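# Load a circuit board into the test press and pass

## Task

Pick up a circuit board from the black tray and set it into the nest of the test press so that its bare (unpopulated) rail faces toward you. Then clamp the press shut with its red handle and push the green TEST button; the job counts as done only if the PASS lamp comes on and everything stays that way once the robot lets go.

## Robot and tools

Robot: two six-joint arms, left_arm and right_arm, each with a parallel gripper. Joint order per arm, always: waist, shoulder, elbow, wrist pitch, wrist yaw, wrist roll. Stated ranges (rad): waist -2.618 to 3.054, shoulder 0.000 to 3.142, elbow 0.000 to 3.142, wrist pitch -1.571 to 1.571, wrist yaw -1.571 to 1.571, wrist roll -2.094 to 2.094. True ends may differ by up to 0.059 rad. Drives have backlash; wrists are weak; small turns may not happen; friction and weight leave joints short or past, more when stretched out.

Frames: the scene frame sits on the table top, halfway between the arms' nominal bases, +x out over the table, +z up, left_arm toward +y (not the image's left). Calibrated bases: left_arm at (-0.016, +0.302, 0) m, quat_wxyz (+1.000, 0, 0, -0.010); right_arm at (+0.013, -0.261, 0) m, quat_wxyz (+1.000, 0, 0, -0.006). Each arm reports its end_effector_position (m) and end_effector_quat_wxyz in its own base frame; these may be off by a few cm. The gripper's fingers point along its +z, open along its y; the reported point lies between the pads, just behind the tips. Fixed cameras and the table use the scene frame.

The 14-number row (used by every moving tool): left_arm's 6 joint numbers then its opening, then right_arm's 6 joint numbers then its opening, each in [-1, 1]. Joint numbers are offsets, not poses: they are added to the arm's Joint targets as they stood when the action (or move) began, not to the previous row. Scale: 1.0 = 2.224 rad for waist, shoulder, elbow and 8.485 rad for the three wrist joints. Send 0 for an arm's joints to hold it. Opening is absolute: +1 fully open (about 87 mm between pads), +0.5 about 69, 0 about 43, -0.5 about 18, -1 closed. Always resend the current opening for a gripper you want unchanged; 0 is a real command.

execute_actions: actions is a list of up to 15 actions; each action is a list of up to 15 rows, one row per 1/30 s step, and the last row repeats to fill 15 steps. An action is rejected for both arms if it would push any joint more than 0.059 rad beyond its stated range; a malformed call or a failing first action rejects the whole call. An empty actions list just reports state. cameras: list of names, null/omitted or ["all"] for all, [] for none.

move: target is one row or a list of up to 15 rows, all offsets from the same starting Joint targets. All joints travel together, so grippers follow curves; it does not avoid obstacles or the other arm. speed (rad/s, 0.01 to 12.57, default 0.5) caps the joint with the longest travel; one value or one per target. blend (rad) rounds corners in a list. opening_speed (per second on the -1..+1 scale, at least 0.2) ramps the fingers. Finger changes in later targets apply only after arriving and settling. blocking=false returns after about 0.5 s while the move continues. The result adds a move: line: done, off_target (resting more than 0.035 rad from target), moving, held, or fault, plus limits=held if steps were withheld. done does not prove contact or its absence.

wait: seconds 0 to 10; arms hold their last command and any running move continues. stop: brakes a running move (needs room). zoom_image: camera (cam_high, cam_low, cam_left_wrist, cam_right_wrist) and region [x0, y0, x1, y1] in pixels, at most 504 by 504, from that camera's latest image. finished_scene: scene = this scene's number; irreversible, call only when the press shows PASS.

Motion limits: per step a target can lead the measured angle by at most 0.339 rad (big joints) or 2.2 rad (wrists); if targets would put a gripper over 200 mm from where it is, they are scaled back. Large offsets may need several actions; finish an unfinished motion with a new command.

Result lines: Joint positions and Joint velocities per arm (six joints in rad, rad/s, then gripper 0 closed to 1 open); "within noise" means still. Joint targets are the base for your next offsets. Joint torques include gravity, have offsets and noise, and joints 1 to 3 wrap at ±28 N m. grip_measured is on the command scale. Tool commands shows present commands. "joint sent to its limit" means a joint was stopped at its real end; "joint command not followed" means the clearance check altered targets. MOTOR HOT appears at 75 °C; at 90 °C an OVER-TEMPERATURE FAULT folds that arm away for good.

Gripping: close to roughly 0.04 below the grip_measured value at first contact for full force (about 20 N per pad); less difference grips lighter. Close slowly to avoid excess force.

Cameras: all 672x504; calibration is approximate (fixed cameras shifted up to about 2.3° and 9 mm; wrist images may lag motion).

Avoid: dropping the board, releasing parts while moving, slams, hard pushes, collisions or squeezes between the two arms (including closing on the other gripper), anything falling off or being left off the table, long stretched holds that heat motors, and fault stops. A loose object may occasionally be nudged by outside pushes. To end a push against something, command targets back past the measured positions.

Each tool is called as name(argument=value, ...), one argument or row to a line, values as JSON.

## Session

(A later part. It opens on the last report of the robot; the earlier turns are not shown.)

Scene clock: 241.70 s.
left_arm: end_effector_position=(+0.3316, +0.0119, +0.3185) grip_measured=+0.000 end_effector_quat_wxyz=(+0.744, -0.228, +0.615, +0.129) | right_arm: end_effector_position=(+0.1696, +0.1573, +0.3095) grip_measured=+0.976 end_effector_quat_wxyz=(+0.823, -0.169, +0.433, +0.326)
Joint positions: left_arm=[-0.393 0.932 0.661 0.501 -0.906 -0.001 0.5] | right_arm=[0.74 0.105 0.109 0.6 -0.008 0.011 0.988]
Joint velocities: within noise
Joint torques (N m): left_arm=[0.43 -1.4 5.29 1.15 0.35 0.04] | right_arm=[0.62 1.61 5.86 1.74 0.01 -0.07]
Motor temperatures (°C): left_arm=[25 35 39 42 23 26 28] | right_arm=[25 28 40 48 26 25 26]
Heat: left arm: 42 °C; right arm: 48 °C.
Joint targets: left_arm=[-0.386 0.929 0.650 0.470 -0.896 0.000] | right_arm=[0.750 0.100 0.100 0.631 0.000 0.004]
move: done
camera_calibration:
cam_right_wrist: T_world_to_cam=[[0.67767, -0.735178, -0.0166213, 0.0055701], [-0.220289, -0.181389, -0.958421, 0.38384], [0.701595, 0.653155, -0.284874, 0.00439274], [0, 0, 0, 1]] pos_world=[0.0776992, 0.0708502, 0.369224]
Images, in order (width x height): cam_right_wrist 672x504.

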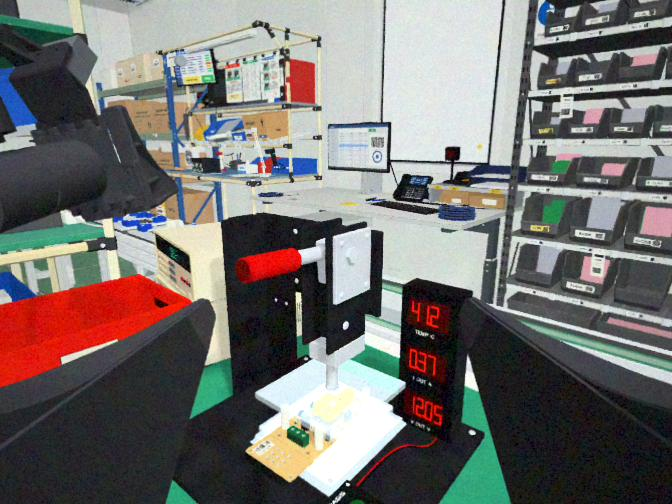

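move(
  target=[0,0,0,0,0,0,0,0.0895,0.5850,0.3795,-0.1224,0.0445,0.0481,-0.9],
  speed=0.4,
  cameras=["cam_right_wrist","cam_high"],
)

Scene clock: 248.90 s.
left_arm: end_effector_position=(+0.3317, +0.0114, +0.3185) grip_measured=+0.000 end_effector_quat_wxyz=(+0.744, -0.227, +0.615, +0.128) | right_arm: end_effector_position=(+0.2387, +0.2519, +0.0970) grip_measured=-0.900 end_effector_quat_wxyz=(+0.366, -0.192, +0.908, +0.075)
Joint positions: left_arm=[-0.395 0.932 0.661 0.501 -0.906 -0.001 0.5] | right_arm=[0.949 1.397 0.901 -0.385 0.364 0.401 0.05]
Joint velocities: within noise
Joint torques (N m): left_arm=[0.39 -1.37 5.19 1.12 0.33 0.04] | right_arm=[0.54 -4.41 11.04 1.3 0.22 0.13]
Motor temperatures (°C): left_arm=[25 35 39 41 23 26 27] | right_arm=[25 28 41 47 26 25 26]
Heat: left arm: 41 °C; right arm: 47 °C.
Joint targets: left_arm=[-0.386 0.929 0.650 0.470 -0.896 0.000] | right_arm=[0.949 1.401 0.944 -0.408 0.377 0.412]
move: off_target (right_arm); right_arm: the elbow is farthest, 0.044 rad from its target
camera_calibration:
cam_right_wrist: T_world_to_cam=[[0.390314, -0.920626, 0.0101568, 0.13741], [-0.913755, -0.386003, 0.126704, 0.324409], [-0.112726, -0.0587351, -0.991889, 0.275919], [0, 0, 0, 1]] pos_world=[0.273901, 0.267932, 0.231181]
Images, in order (width x height): cam_high 672x504, cam_right_wrist 672x504.

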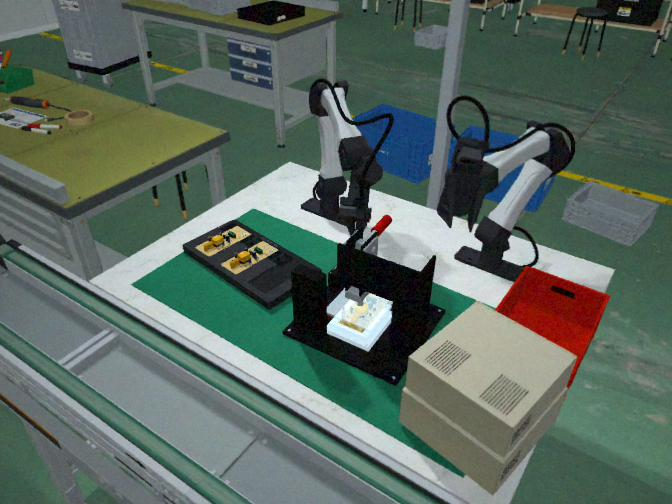

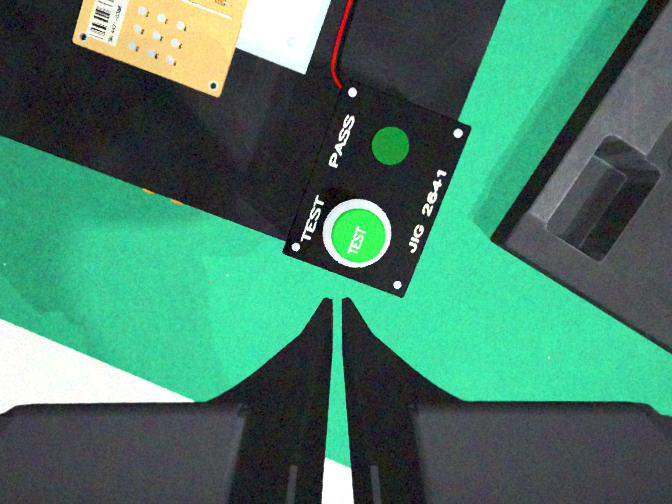

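move(
  target=[0,0,0,0,0,0,0,-0.0268,0.0160,0.0120,0.0031,-0.0046,-0.0057,-0.9],
  speed=0.1,
  cameras=["cam_right_wrist"],
)

Scene clock: 251.63 s.
left_arm: end_effector_position=(+0.3317, +0.0114, +0.3185) grip_measured=+0.000 end_effector_quat_wxyz=(+0.744, -0.227, +0.615, +0.128) | right_arm: end_effector_position=(+0.2564, +0.2439, +0.0966) grip_measured=-0.900 end_effector_quat_wxyz=(+0.364, -0.182, +0.911, +0.063)
Joint positions: left_arm=[-0.395 0.932 0.661 0.501 -0.906 -0.001 0.5] | right_arm=[0.89 1.429 0.93 -0.386 0.349 0.371 0.05]
Joint velocities: within noise
Joint torques (N m): left_arm=[0.44 -1.43 5.2 1.12 0.35 0.03] | right_arm=[-0.27 -4.41 10.85 1.61 0 -0.07]
Motor temperatures (°C): left_arm=[25 34 39 41 23 26 27] | right_arm=[25 29 42 47 26 25 26]
Heat: left arm: 41 °C; right arm: 47 °C.
Joint targets: left_arm=[-0.386 0.929 0.650 0.470 -0.896 0.000] | right_arm=[0.889 1.436 0.971 -0.382 0.338 0.363]
move: off_target (right_arm); right_arm: the elbow is farthest, 0.041 rad from its target
camera_calibration:
cam_right_wrist: T_world_to_cam=[[0.364639, -0.930855, 0.0233845, 0.130974], [-0.923642, -0.358402, 0.135772, 0.332486], [-0.118003, -0.0711066, -0.990464, 0.281246], [0, 0, 0, 1]] pos_world=[0.292528, 0.26108, 0.230359]
Images, in order (width x height): cam_right_wrist 672x504.

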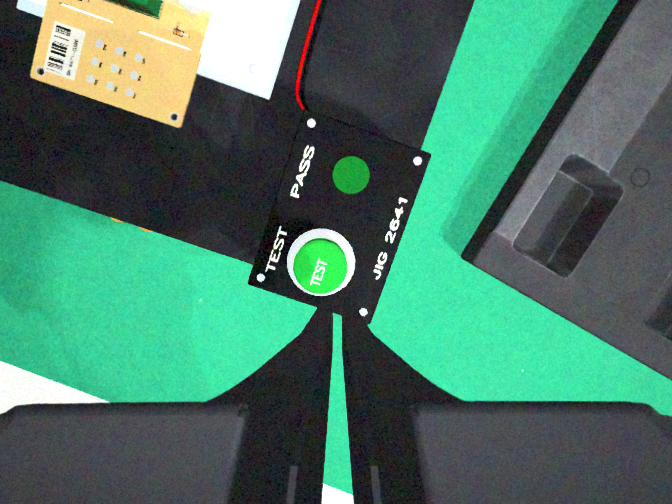

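move(
  target=[0,0,0,0,0,0,0,0.0072,0.0216,-0.0396,0.0140,0.0015,0.0014,-0.9],
  speed=0.06,
  cameras=["cam_right_wrist"],
)

Scene clock: 256.07 s.
left_arm: end_effector_position=(+0.3317, +0.0114, +0.3185) grip_measured=+0.000 end_effector_quat_wxyz=(+0.744, -0.227, +0.615, +0.128) | right_arm: end_effector_position=(+0.2579, +0.2502, +0.0770) grip_measured=-0.900 end_effector_quat_wxyz=(+0.362, -0.186, +0.911, +0.064)
Joint positions: left_arm=[-0.395 0.932 0.661 0.501 -0.906 -0.001 0.5] | right_arm=[0.898 1.477 0.891 -0.303 0.349 0.371 0.05]
Joint velocities: within noise
Joint torques (N m): left_arm=[0.53 -1.43 5.15 1.16 0.35 0.03] | right_arm=[0.64 -4.68 6.15 2.01 0.11 0.07]
Motor temperatures (°C): left_arm=[25 34 39 41 23 26 27] | right_arm=[25 29 42 47 26 25 26]
Heat: left arm: 41 °C; right arm: 47 °C.
Joint targets: left_arm=[-0.386 0.929 0.650 0.470 -0.896 0.000] | right_arm=[0.905 1.484 0.883 -0.263 0.351 0.376]
move: off_target (right_arm); right_arm: the wrist pitch is farthest, 0.040 rad from its target
camera_calibration:
cam_right_wrist: T_world_to_cam=[[0.372512, -0.927704, 0.0244822, 0.133888], [-0.920307, -0.365889, 0.138424, 0.339553], [-0.119459, -0.0740958, -0.99007, 0.263654], [0, 0, 0, 1]] pos_world=[0.294114, 0.267983, 0.210755]
Images, in order (width x height): cam_right_wrist 672x504.

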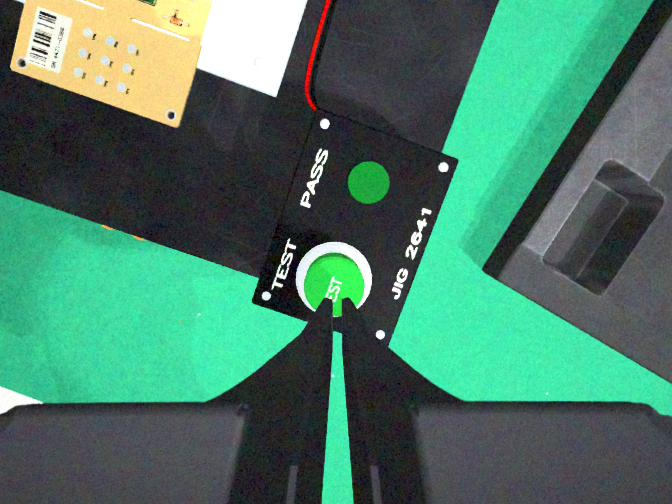

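move(
  target=[0,0,0,0,0,0,0,0,0.0055,-0.0045,0.0025,0,0,-0.9],
  speed=0.04,
  cameras=["cam_right_wrist"],
)

move(
  target=[0,0,0,0,0,0,0,0,0.0045,-0.0036,0.0020,0,0,-0.9],
  speed=0.04,
  cameras=["cam_right_wrist"],
)

Scene clock: 258.07 s.
left_arm: end_effector_position=(+0.3317, +0.0109, +0.3185) grip_measured=+0.000 end_effector_quat_wxyz=(+0.744, -0.227, +0.615, +0.127) | right_arm: end_effector_position=(+0.2596, +0.2533, +0.0762) grip_measured=-0.900 end_effector_quat_wxyz=(+0.368, -0.185, +0.909, +0.069)
Joint positions: left_arm=[-0.396 0.932 0.661 0.501 -0.906 -0.001 0.5] | right_arm=[0.9 1.481 0.884 -0.275 0.349 0.371 0.05]
Joint velocities: within noise
Joint torques (N m): left_arm=[0.54 -1.46 5.12 1.12 0.35 0.03] | right_arm=[0.64 -4.19 5.9 1.96 0.11 0.07]
Motor temperatures (°C): left_arm=[25 34 39 41 23 26 27] | right_arm=[25 29 42 47 26 25 26]
Heat: left arm: 41 °C; right arm: 47 °C.
Joint targets: left_arm=[-0.386 0.929 0.650 0.470 -0.896 0.000] | right_arm=[0.905 1.497 0.873 -0.242 0.351 0.376]
move: done
camera_calibration:
cam_right_wrist: T_world_to_cam=[[0.373695, -0.9274, 0.0167459, 0.136352], [-0.921036, -0.368874, 0.124999, 0.344377], [-0.109747, -0.0621351, -0.992016, 0.257867], [0, 0, 0, 1]] pos_world=[0.29453, 0.269507, 0.210478]
Images, in order (width x height): cam_right_wrist 672x504.

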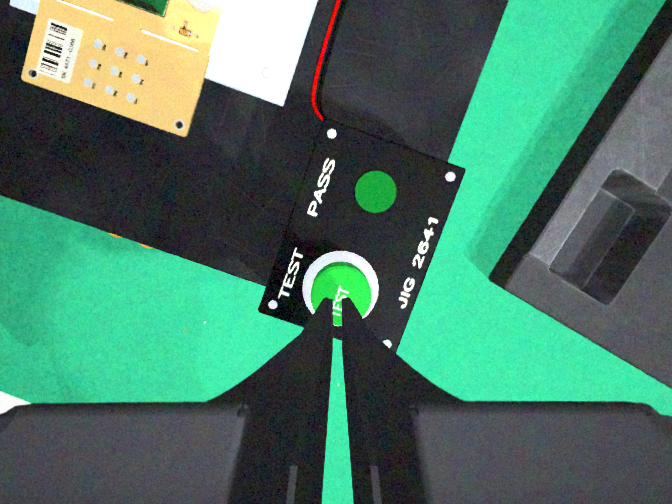

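Scene clock: 258.87 s.
left_arm: end_effector_position=(+0.3317, +0.0109, +0.3185) grip_measured=+0.000 end_effector_quat_wxyz=(+0.744, -0.227, +0.615, +0.127) | right_arm: end_effector_position=(+0.2631, +0.2568, +0.0763) grip_measured=-0.900 end_effector_quat_wxyz=(+0.373, -0.182, +0.907, +0.073)
Joint positions: left_arm=[-0.396 0.932 0.661 0.501 -0.906 -0.001 0.5] | right_arm=[0.898 1.491 0.884 -0.25 0.349 0.371 0.05]
Joint velocities: within noise
Joint torques (N m): left_arm=[0.46 -1.44 5.19 1.12 0.33 0.04] | right_arm=[0.64 -4.22 5.2 1.89 0.11 0.07]
Motor temperatures (°C): left_arm=[25 34 39 41 23 26 27] | right_arm=[25 29 42 47 26 25 26]
Heat: left arm: 41 °C; right arm: 47 °C.
Joint targets: left_arm=[-0.386 0.929 0.650 0.470 -0.896 0.000] | right_arm=[0.905 1.507 0.865 -0.224 0.351 0.376]
move: done
camera_calibration:
cam_right_wrist: T_world_to_cam=[[0.372184, -0.928116, 0.00895202, 0.139396], [-0.922768, -0.368967, 0.11119, 0.350433], [-0.0998939, -0.0496437, -0.993759, 0.252892], [0, 0, 0, 1]] pos_world=[0.29675, 0.271228, 0.211101]
Images, in order (width x height): cam_right_wrist 672x504.

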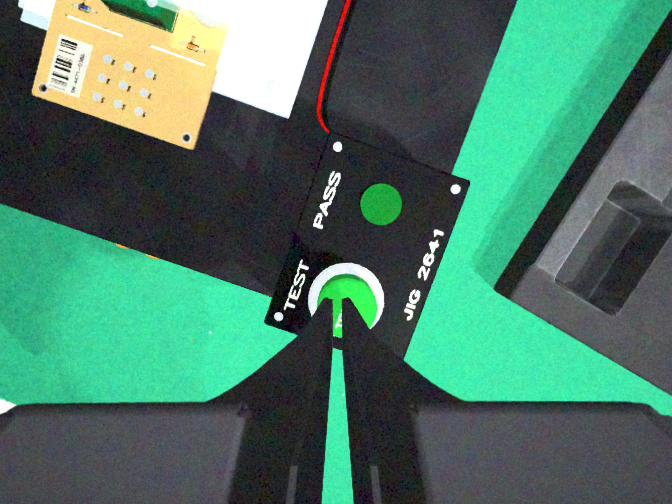

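move(
  target=[0,0,0,0,0,0,0,0,0.0045,-0.0067,-0.0106,0,0,-0.9],
  speed=0.04,
  cameras=["cam_right_wrist"],
)

Scene clock: 262.07 s.
left_arm: end_effector_position=(+0.3317, +0.0109, +0.3185) grip_measured=+0.000 end_effector_quat_wxyz=(+0.744, -0.227, +0.615, +0.127) | right_arm: end_effector_position=(+0.2620, +0.2552, +0.0735) grip_measured=-0.900 end_effector_quat_wxyz=(+0.372, -0.183, +0.907, +0.071)
Joint positions: left_arm=[-0.396 0.932 0.661 0.501 -0.906 -0.001 0.5] | right_arm=[0.898 1.491 0.874 -0.246 0.349 0.371 0.05]
Joint velocities: within noise
Joint torques (N m): left_arm=[0.51 -1.35 5.22 1.12 0.35 0.03] | right_arm=[0.64 -3.4 4.66 0.81 0.11 0.07]
Motor temperatures (°C): left_arm=[25 34 39 40 23 26 27] | right_arm=[25 29 42 47 26 25 26]
Heat: left arm: 40 °C; right arm: 47 °C.
Joint targets: left_arm=[-0.386 0.929 0.650 0.470 -0.896 0.000] | right_arm=[0.905 1.517 0.850 -0.314 0.351 0.376]
move: off_target (right_arm); right_arm: the wrist pitch is farthest, 0.068 rad from its target
camera_calibration:
cam_right_wrist: T_world_to_cam=[[0.37192, -0.928192, 0.011629, 0.138292], [-0.922556, -0.368216, 0.11536, 0.348612], [-0.102794, -0.053633, -0.993256, 0.251615], [0, 0, 0, 1]] pos_world=[0.296045, 0.270221, 0.208094]
Images, in order (width x height): cam_right_wrist 672x504.

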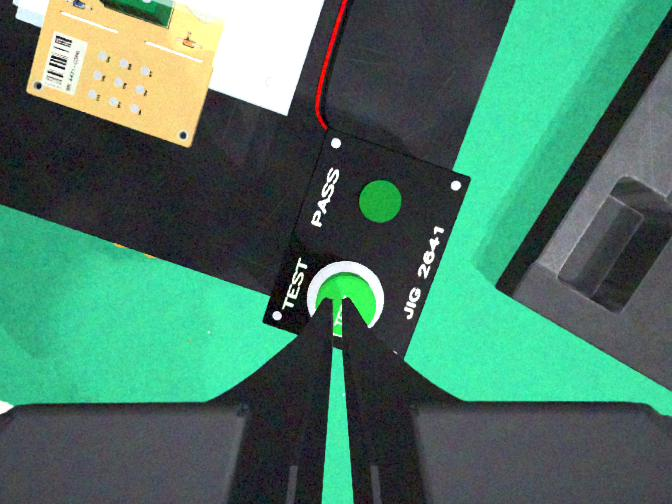

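move(
  target=[0,0,0,0,0,0,0,0,0.0045,-0.0067,-0.0059,0,0,-0.9],
  speed=0.04,
  cameras=["cam_right_wrist"],
)

move(
  target=[0,0,0,0,0,0,0,0,0.0045,-0.0067,-0.0059,0,0,-0.9],
  speed=0.04,
  cameras=["cam_right_wrist"],
)

Scene clock: 264.33 s.
left_arm: end_effector_position=(+0.3317, +0.0109, +0.3185) grip_measured=+0.000 end_effector_quat_wxyz=(+0.744, -0.227, +0.615, +0.127) | right_arm: end_effector_position=(+0.2601, +0.2536, +0.0708) grip_measured=-0.900 end_effector_quat_wxyz=(+0.368, -0.185, +0.909, +0.065)
Joint positions: left_arm=[-0.396 0.932 0.661 0.501 -0.906 -0.001 0.5] | right_arm=[0.903 1.495 0.874 -0.257 0.356 0.371 0.05]
Joint velocities: within noise
Joint torques (N m): left_arm=[0.49 -1.47 5.14 1.12 0.34 0.02] | right_arm=[0.66 -2.88 3.28 0.34 0.05 0.07]
Motor temperatures (°C): left_arm=[25 34 39 40 23 26 27] | right_arm=[25 29 41 46 26 25 26]
Heat: left arm: 40 °C; right arm: 46 °C.
Joint targets: left_arm=[-0.386 0.929 0.650 0.470 -0.896 0.000] | right_arm=[0.905 1.527 0.835 -0.365 0.351 0.376]
move: off_target (right_arm); right_arm: the wrist pitch is farthest, 0.107 rad from its target
camera_calibration:
cam_right_wrist: T_world_to_cam=[[0.372229, -0.927836, 0.0237685, 0.136541], [-0.921815, -0.366586, 0.125986, 0.345192], [-0.108181, -0.0688057, -0.991747, 0.2538], [0, 0, 0, 1]] pos_world=[0.294835, 0.270693, 0.204971]
Images, in order (width x height): cam_right_wrist 672x504.

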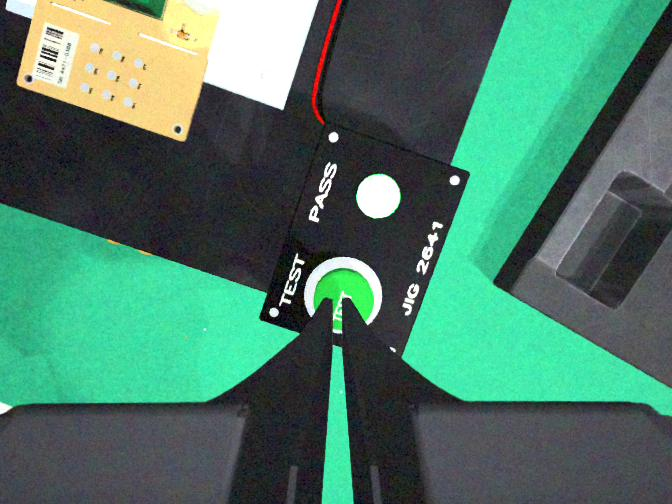

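Scene clock: 265.80 s.
left_arm: end_effector_position=(+0.3317, +0.0109, +0.3185) grip_measured=+0.000 end_effector_quat_wxyz=(+0.744, -0.227, +0.615, +0.127) | right_arm: end_effector_position=(+0.2577, +0.2527, +0.0697) grip_measured=-0.900 end_effector_quat_wxyz=(+0.365, -0.188, +0.910, +0.062)
Joint positions: left_arm=[-0.396 0.932 0.661 0.501 -0.906 -0.001 0.5] | right_arm=[0.907 1.494 0.873 -0.266 0.358 0.371 0.05]
Joint velocities: within noise
Joint torques (N m): left_arm=[0.38 -1.4 5.19 1.14 0.35 0.03] | right_arm=[0.46 -2.09 2.14 -0.13 0.03 0.06]
Motor temperatures (°C): left_arm=[25 34 39 40 23 26 27] | right_arm=[25 29 41 46 26 25 26]
Heat: left arm: 40 °C; right arm: 46 °C.
Joint targets: left_arm=[-0.386 0.929 0.650 0.470 -0.896 0.000] | right_arm=[0.905 1.537 0.820 -0.415 0.351 0.376]
move: off_target (right_arm); right_arm: the wrist pitch is farthest, 0.149 rad from its target
camera_calibration:
cam_right_wrist: T_world_to_cam=[[0.37496, -0.926567, 0.0296524, 0.135174], [-0.920223, -0.36814, 0.1329, 0.342353], [-0.112225, -0.0771191, -0.990686, 0.255444], [0, 0, 0, 1]] pos_world=[0.293024, 0.270981, 0.203558]
Images, in order (width x height): cam_right_wrist 672x504.

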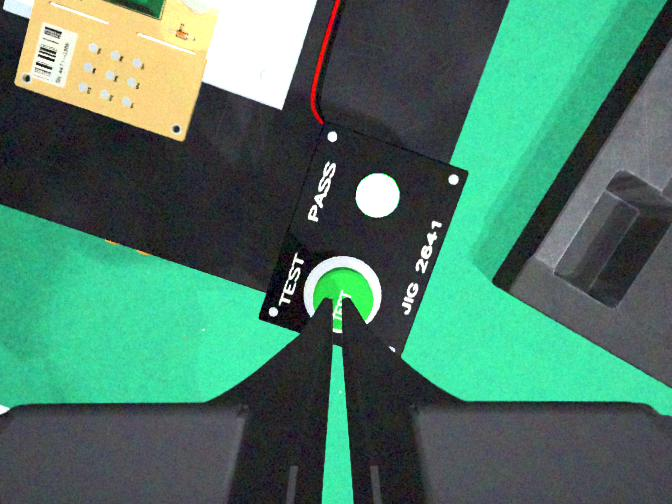

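PASS is lit. Raise and retreat.

move(
  target=[
    [0,0,0,0,0,0,0,0,-0.0190,0.0200,0.0150,0,0,-0.9],
    [0,0,0,0,0,0,0,0,-0.0600,0.0350,0.0150,0,0,-0.9],
  ],
  speed=0.15,
  cameras=["cam_right_wrist"],
)

Scene clock: 268.27 s.
left_arm: end_effector_position=(+0.3317, +0.0109, +0.3185) grip_measured=+0.000 end_effector_quat_wxyz=(+0.744, -0.227, +0.615, +0.127) | right_arm: end_effector_position=(+0.2593, +0.2537, +0.0901) grip_measured=-0.900 end_effector_quat_wxyz=(+0.387, -0.179, +0.901, +0.080)
Joint positions: left_arm=[-0.396 0.932 0.661 0.501 -0.906 -0.001 0.5] | right_arm=[0.906 1.432 0.871 -0.265 0.359 0.371 0.05]
Joint velocities: within noise
Joint torques (N m): left_arm=[0.53 -1.37 5.3 1.15 0.34 0.05] | right_arm=[0.44 -7.25 9.46 1.37 0.02 0.06]
Motor temperatures (°C): left_arm=[25 34 39 40 23 26 27] | right_arm=[25 29 41 45 26 25 26]
Heat: left arm: 40 °C; right arm: 45 °C.
Joint targets: left_arm=[-0.386 0.929 0.650 0.470 -0.896 0.000] | right_arm=[0.905 1.403 0.898 -0.287 0.351 0.375]
move: done
camera_calibration:
cam_right_wrist: T_world_to_cam=[[0.372772, -0.927923, -0.000590922, 0.13855], [-0.92491, -0.371613, 0.080283, 0.348266], [-0.0747161, -0.0293807, -0.996772, 0.254649], [0, 0, 0, 1]] pos_world=[0.289494, 0.265465, 0.225949]
Images, in order (width x height): cam_right_wrist 672x504.

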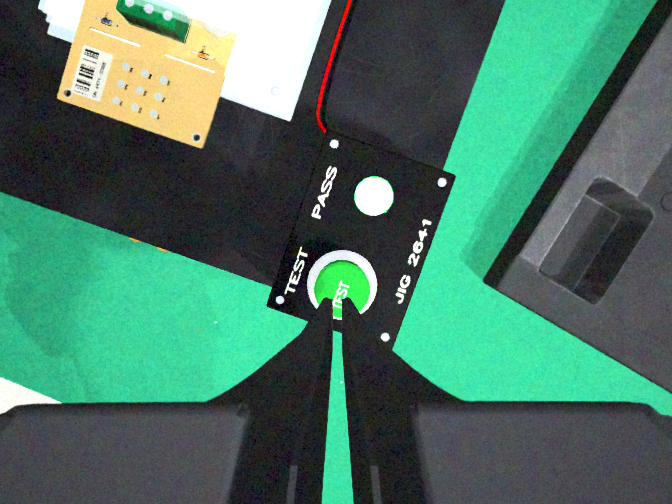

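Lamp stays lit with button released. Retreat a bit further and finish.

move(
  target=[0,0,0,0,0,0,0,0,-0.2500,-0.1500,0.0,0,0,-0.9],
  speed=0.4,
  cameras=["cam_right_wrist"],
)

Scene clock: 270.33 s.
left_arm: end_effector_position=(+0.3317, +0.0104, +0.3185) grip_measured=+0.000 end_effector_quat_wxyz=(+0.744, -0.226, +0.615, +0.127) | right_arm: end_effector_position=(+0.2146, +0.1953, +0.1405) grip_measured=-0.900 end_effector_quat_wxyz=(+0.477, -0.142, +0.852, +0.159)
Joint positions: left_arm=[-0.398 0.932 0.661 0.501 -0.906 -0.001 0.5] | right_arm=[0.903 0.86 0.574 -0.269 0.359 0.371 0.05]
Joint velocities: within noise
Joint torques (N m): left_arm=[0.42 -1.43 5.12 1.11 0.32 0.04] | right_arm=[0.42 -1.96 6.56 1.69 -0.03 0.05]
Motor temperatures (°C): left_arm=[25 33 39 40 23 26 27] | right_arm=[25 30 41 45 26 25 26]
Heat: left arm: 40 °C; right arm: 45 °C.
Joint targets: left_arm=[-0.386 0.929 0.650 0.470 -0.896 0.000] | right_arm=[0.905 0.847 0.564 -0.287 0.351 0.375]
move: done
camera_calibration:
cam_right_wrist: T_world_to_cam=[[0.381224, -0.914725, -0.133968, 0.115349], [-0.919954, -0.361025, -0.152795, 0.310754], [0.0913996, 0.181494, -0.979135, 0.220491], [0, 0, 0, 1]] pos_world=[0.221752, 0.177685, 0.278825]
Images, in order (width x height): cam_right_wrist 672x504.

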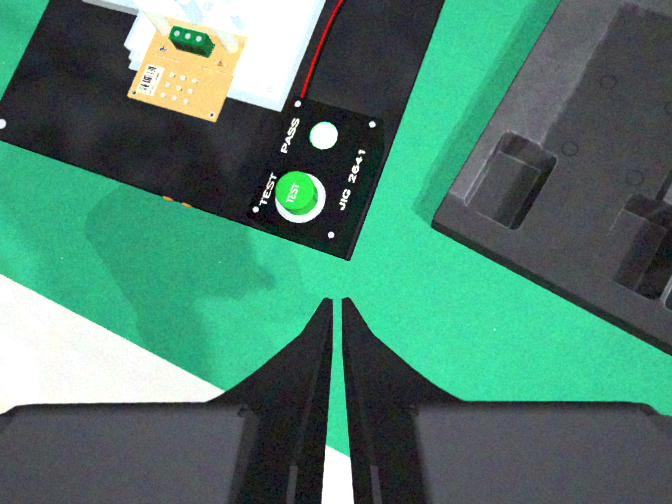

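finished_scene(
  scene=2,
)

The scene is finished: the task was done.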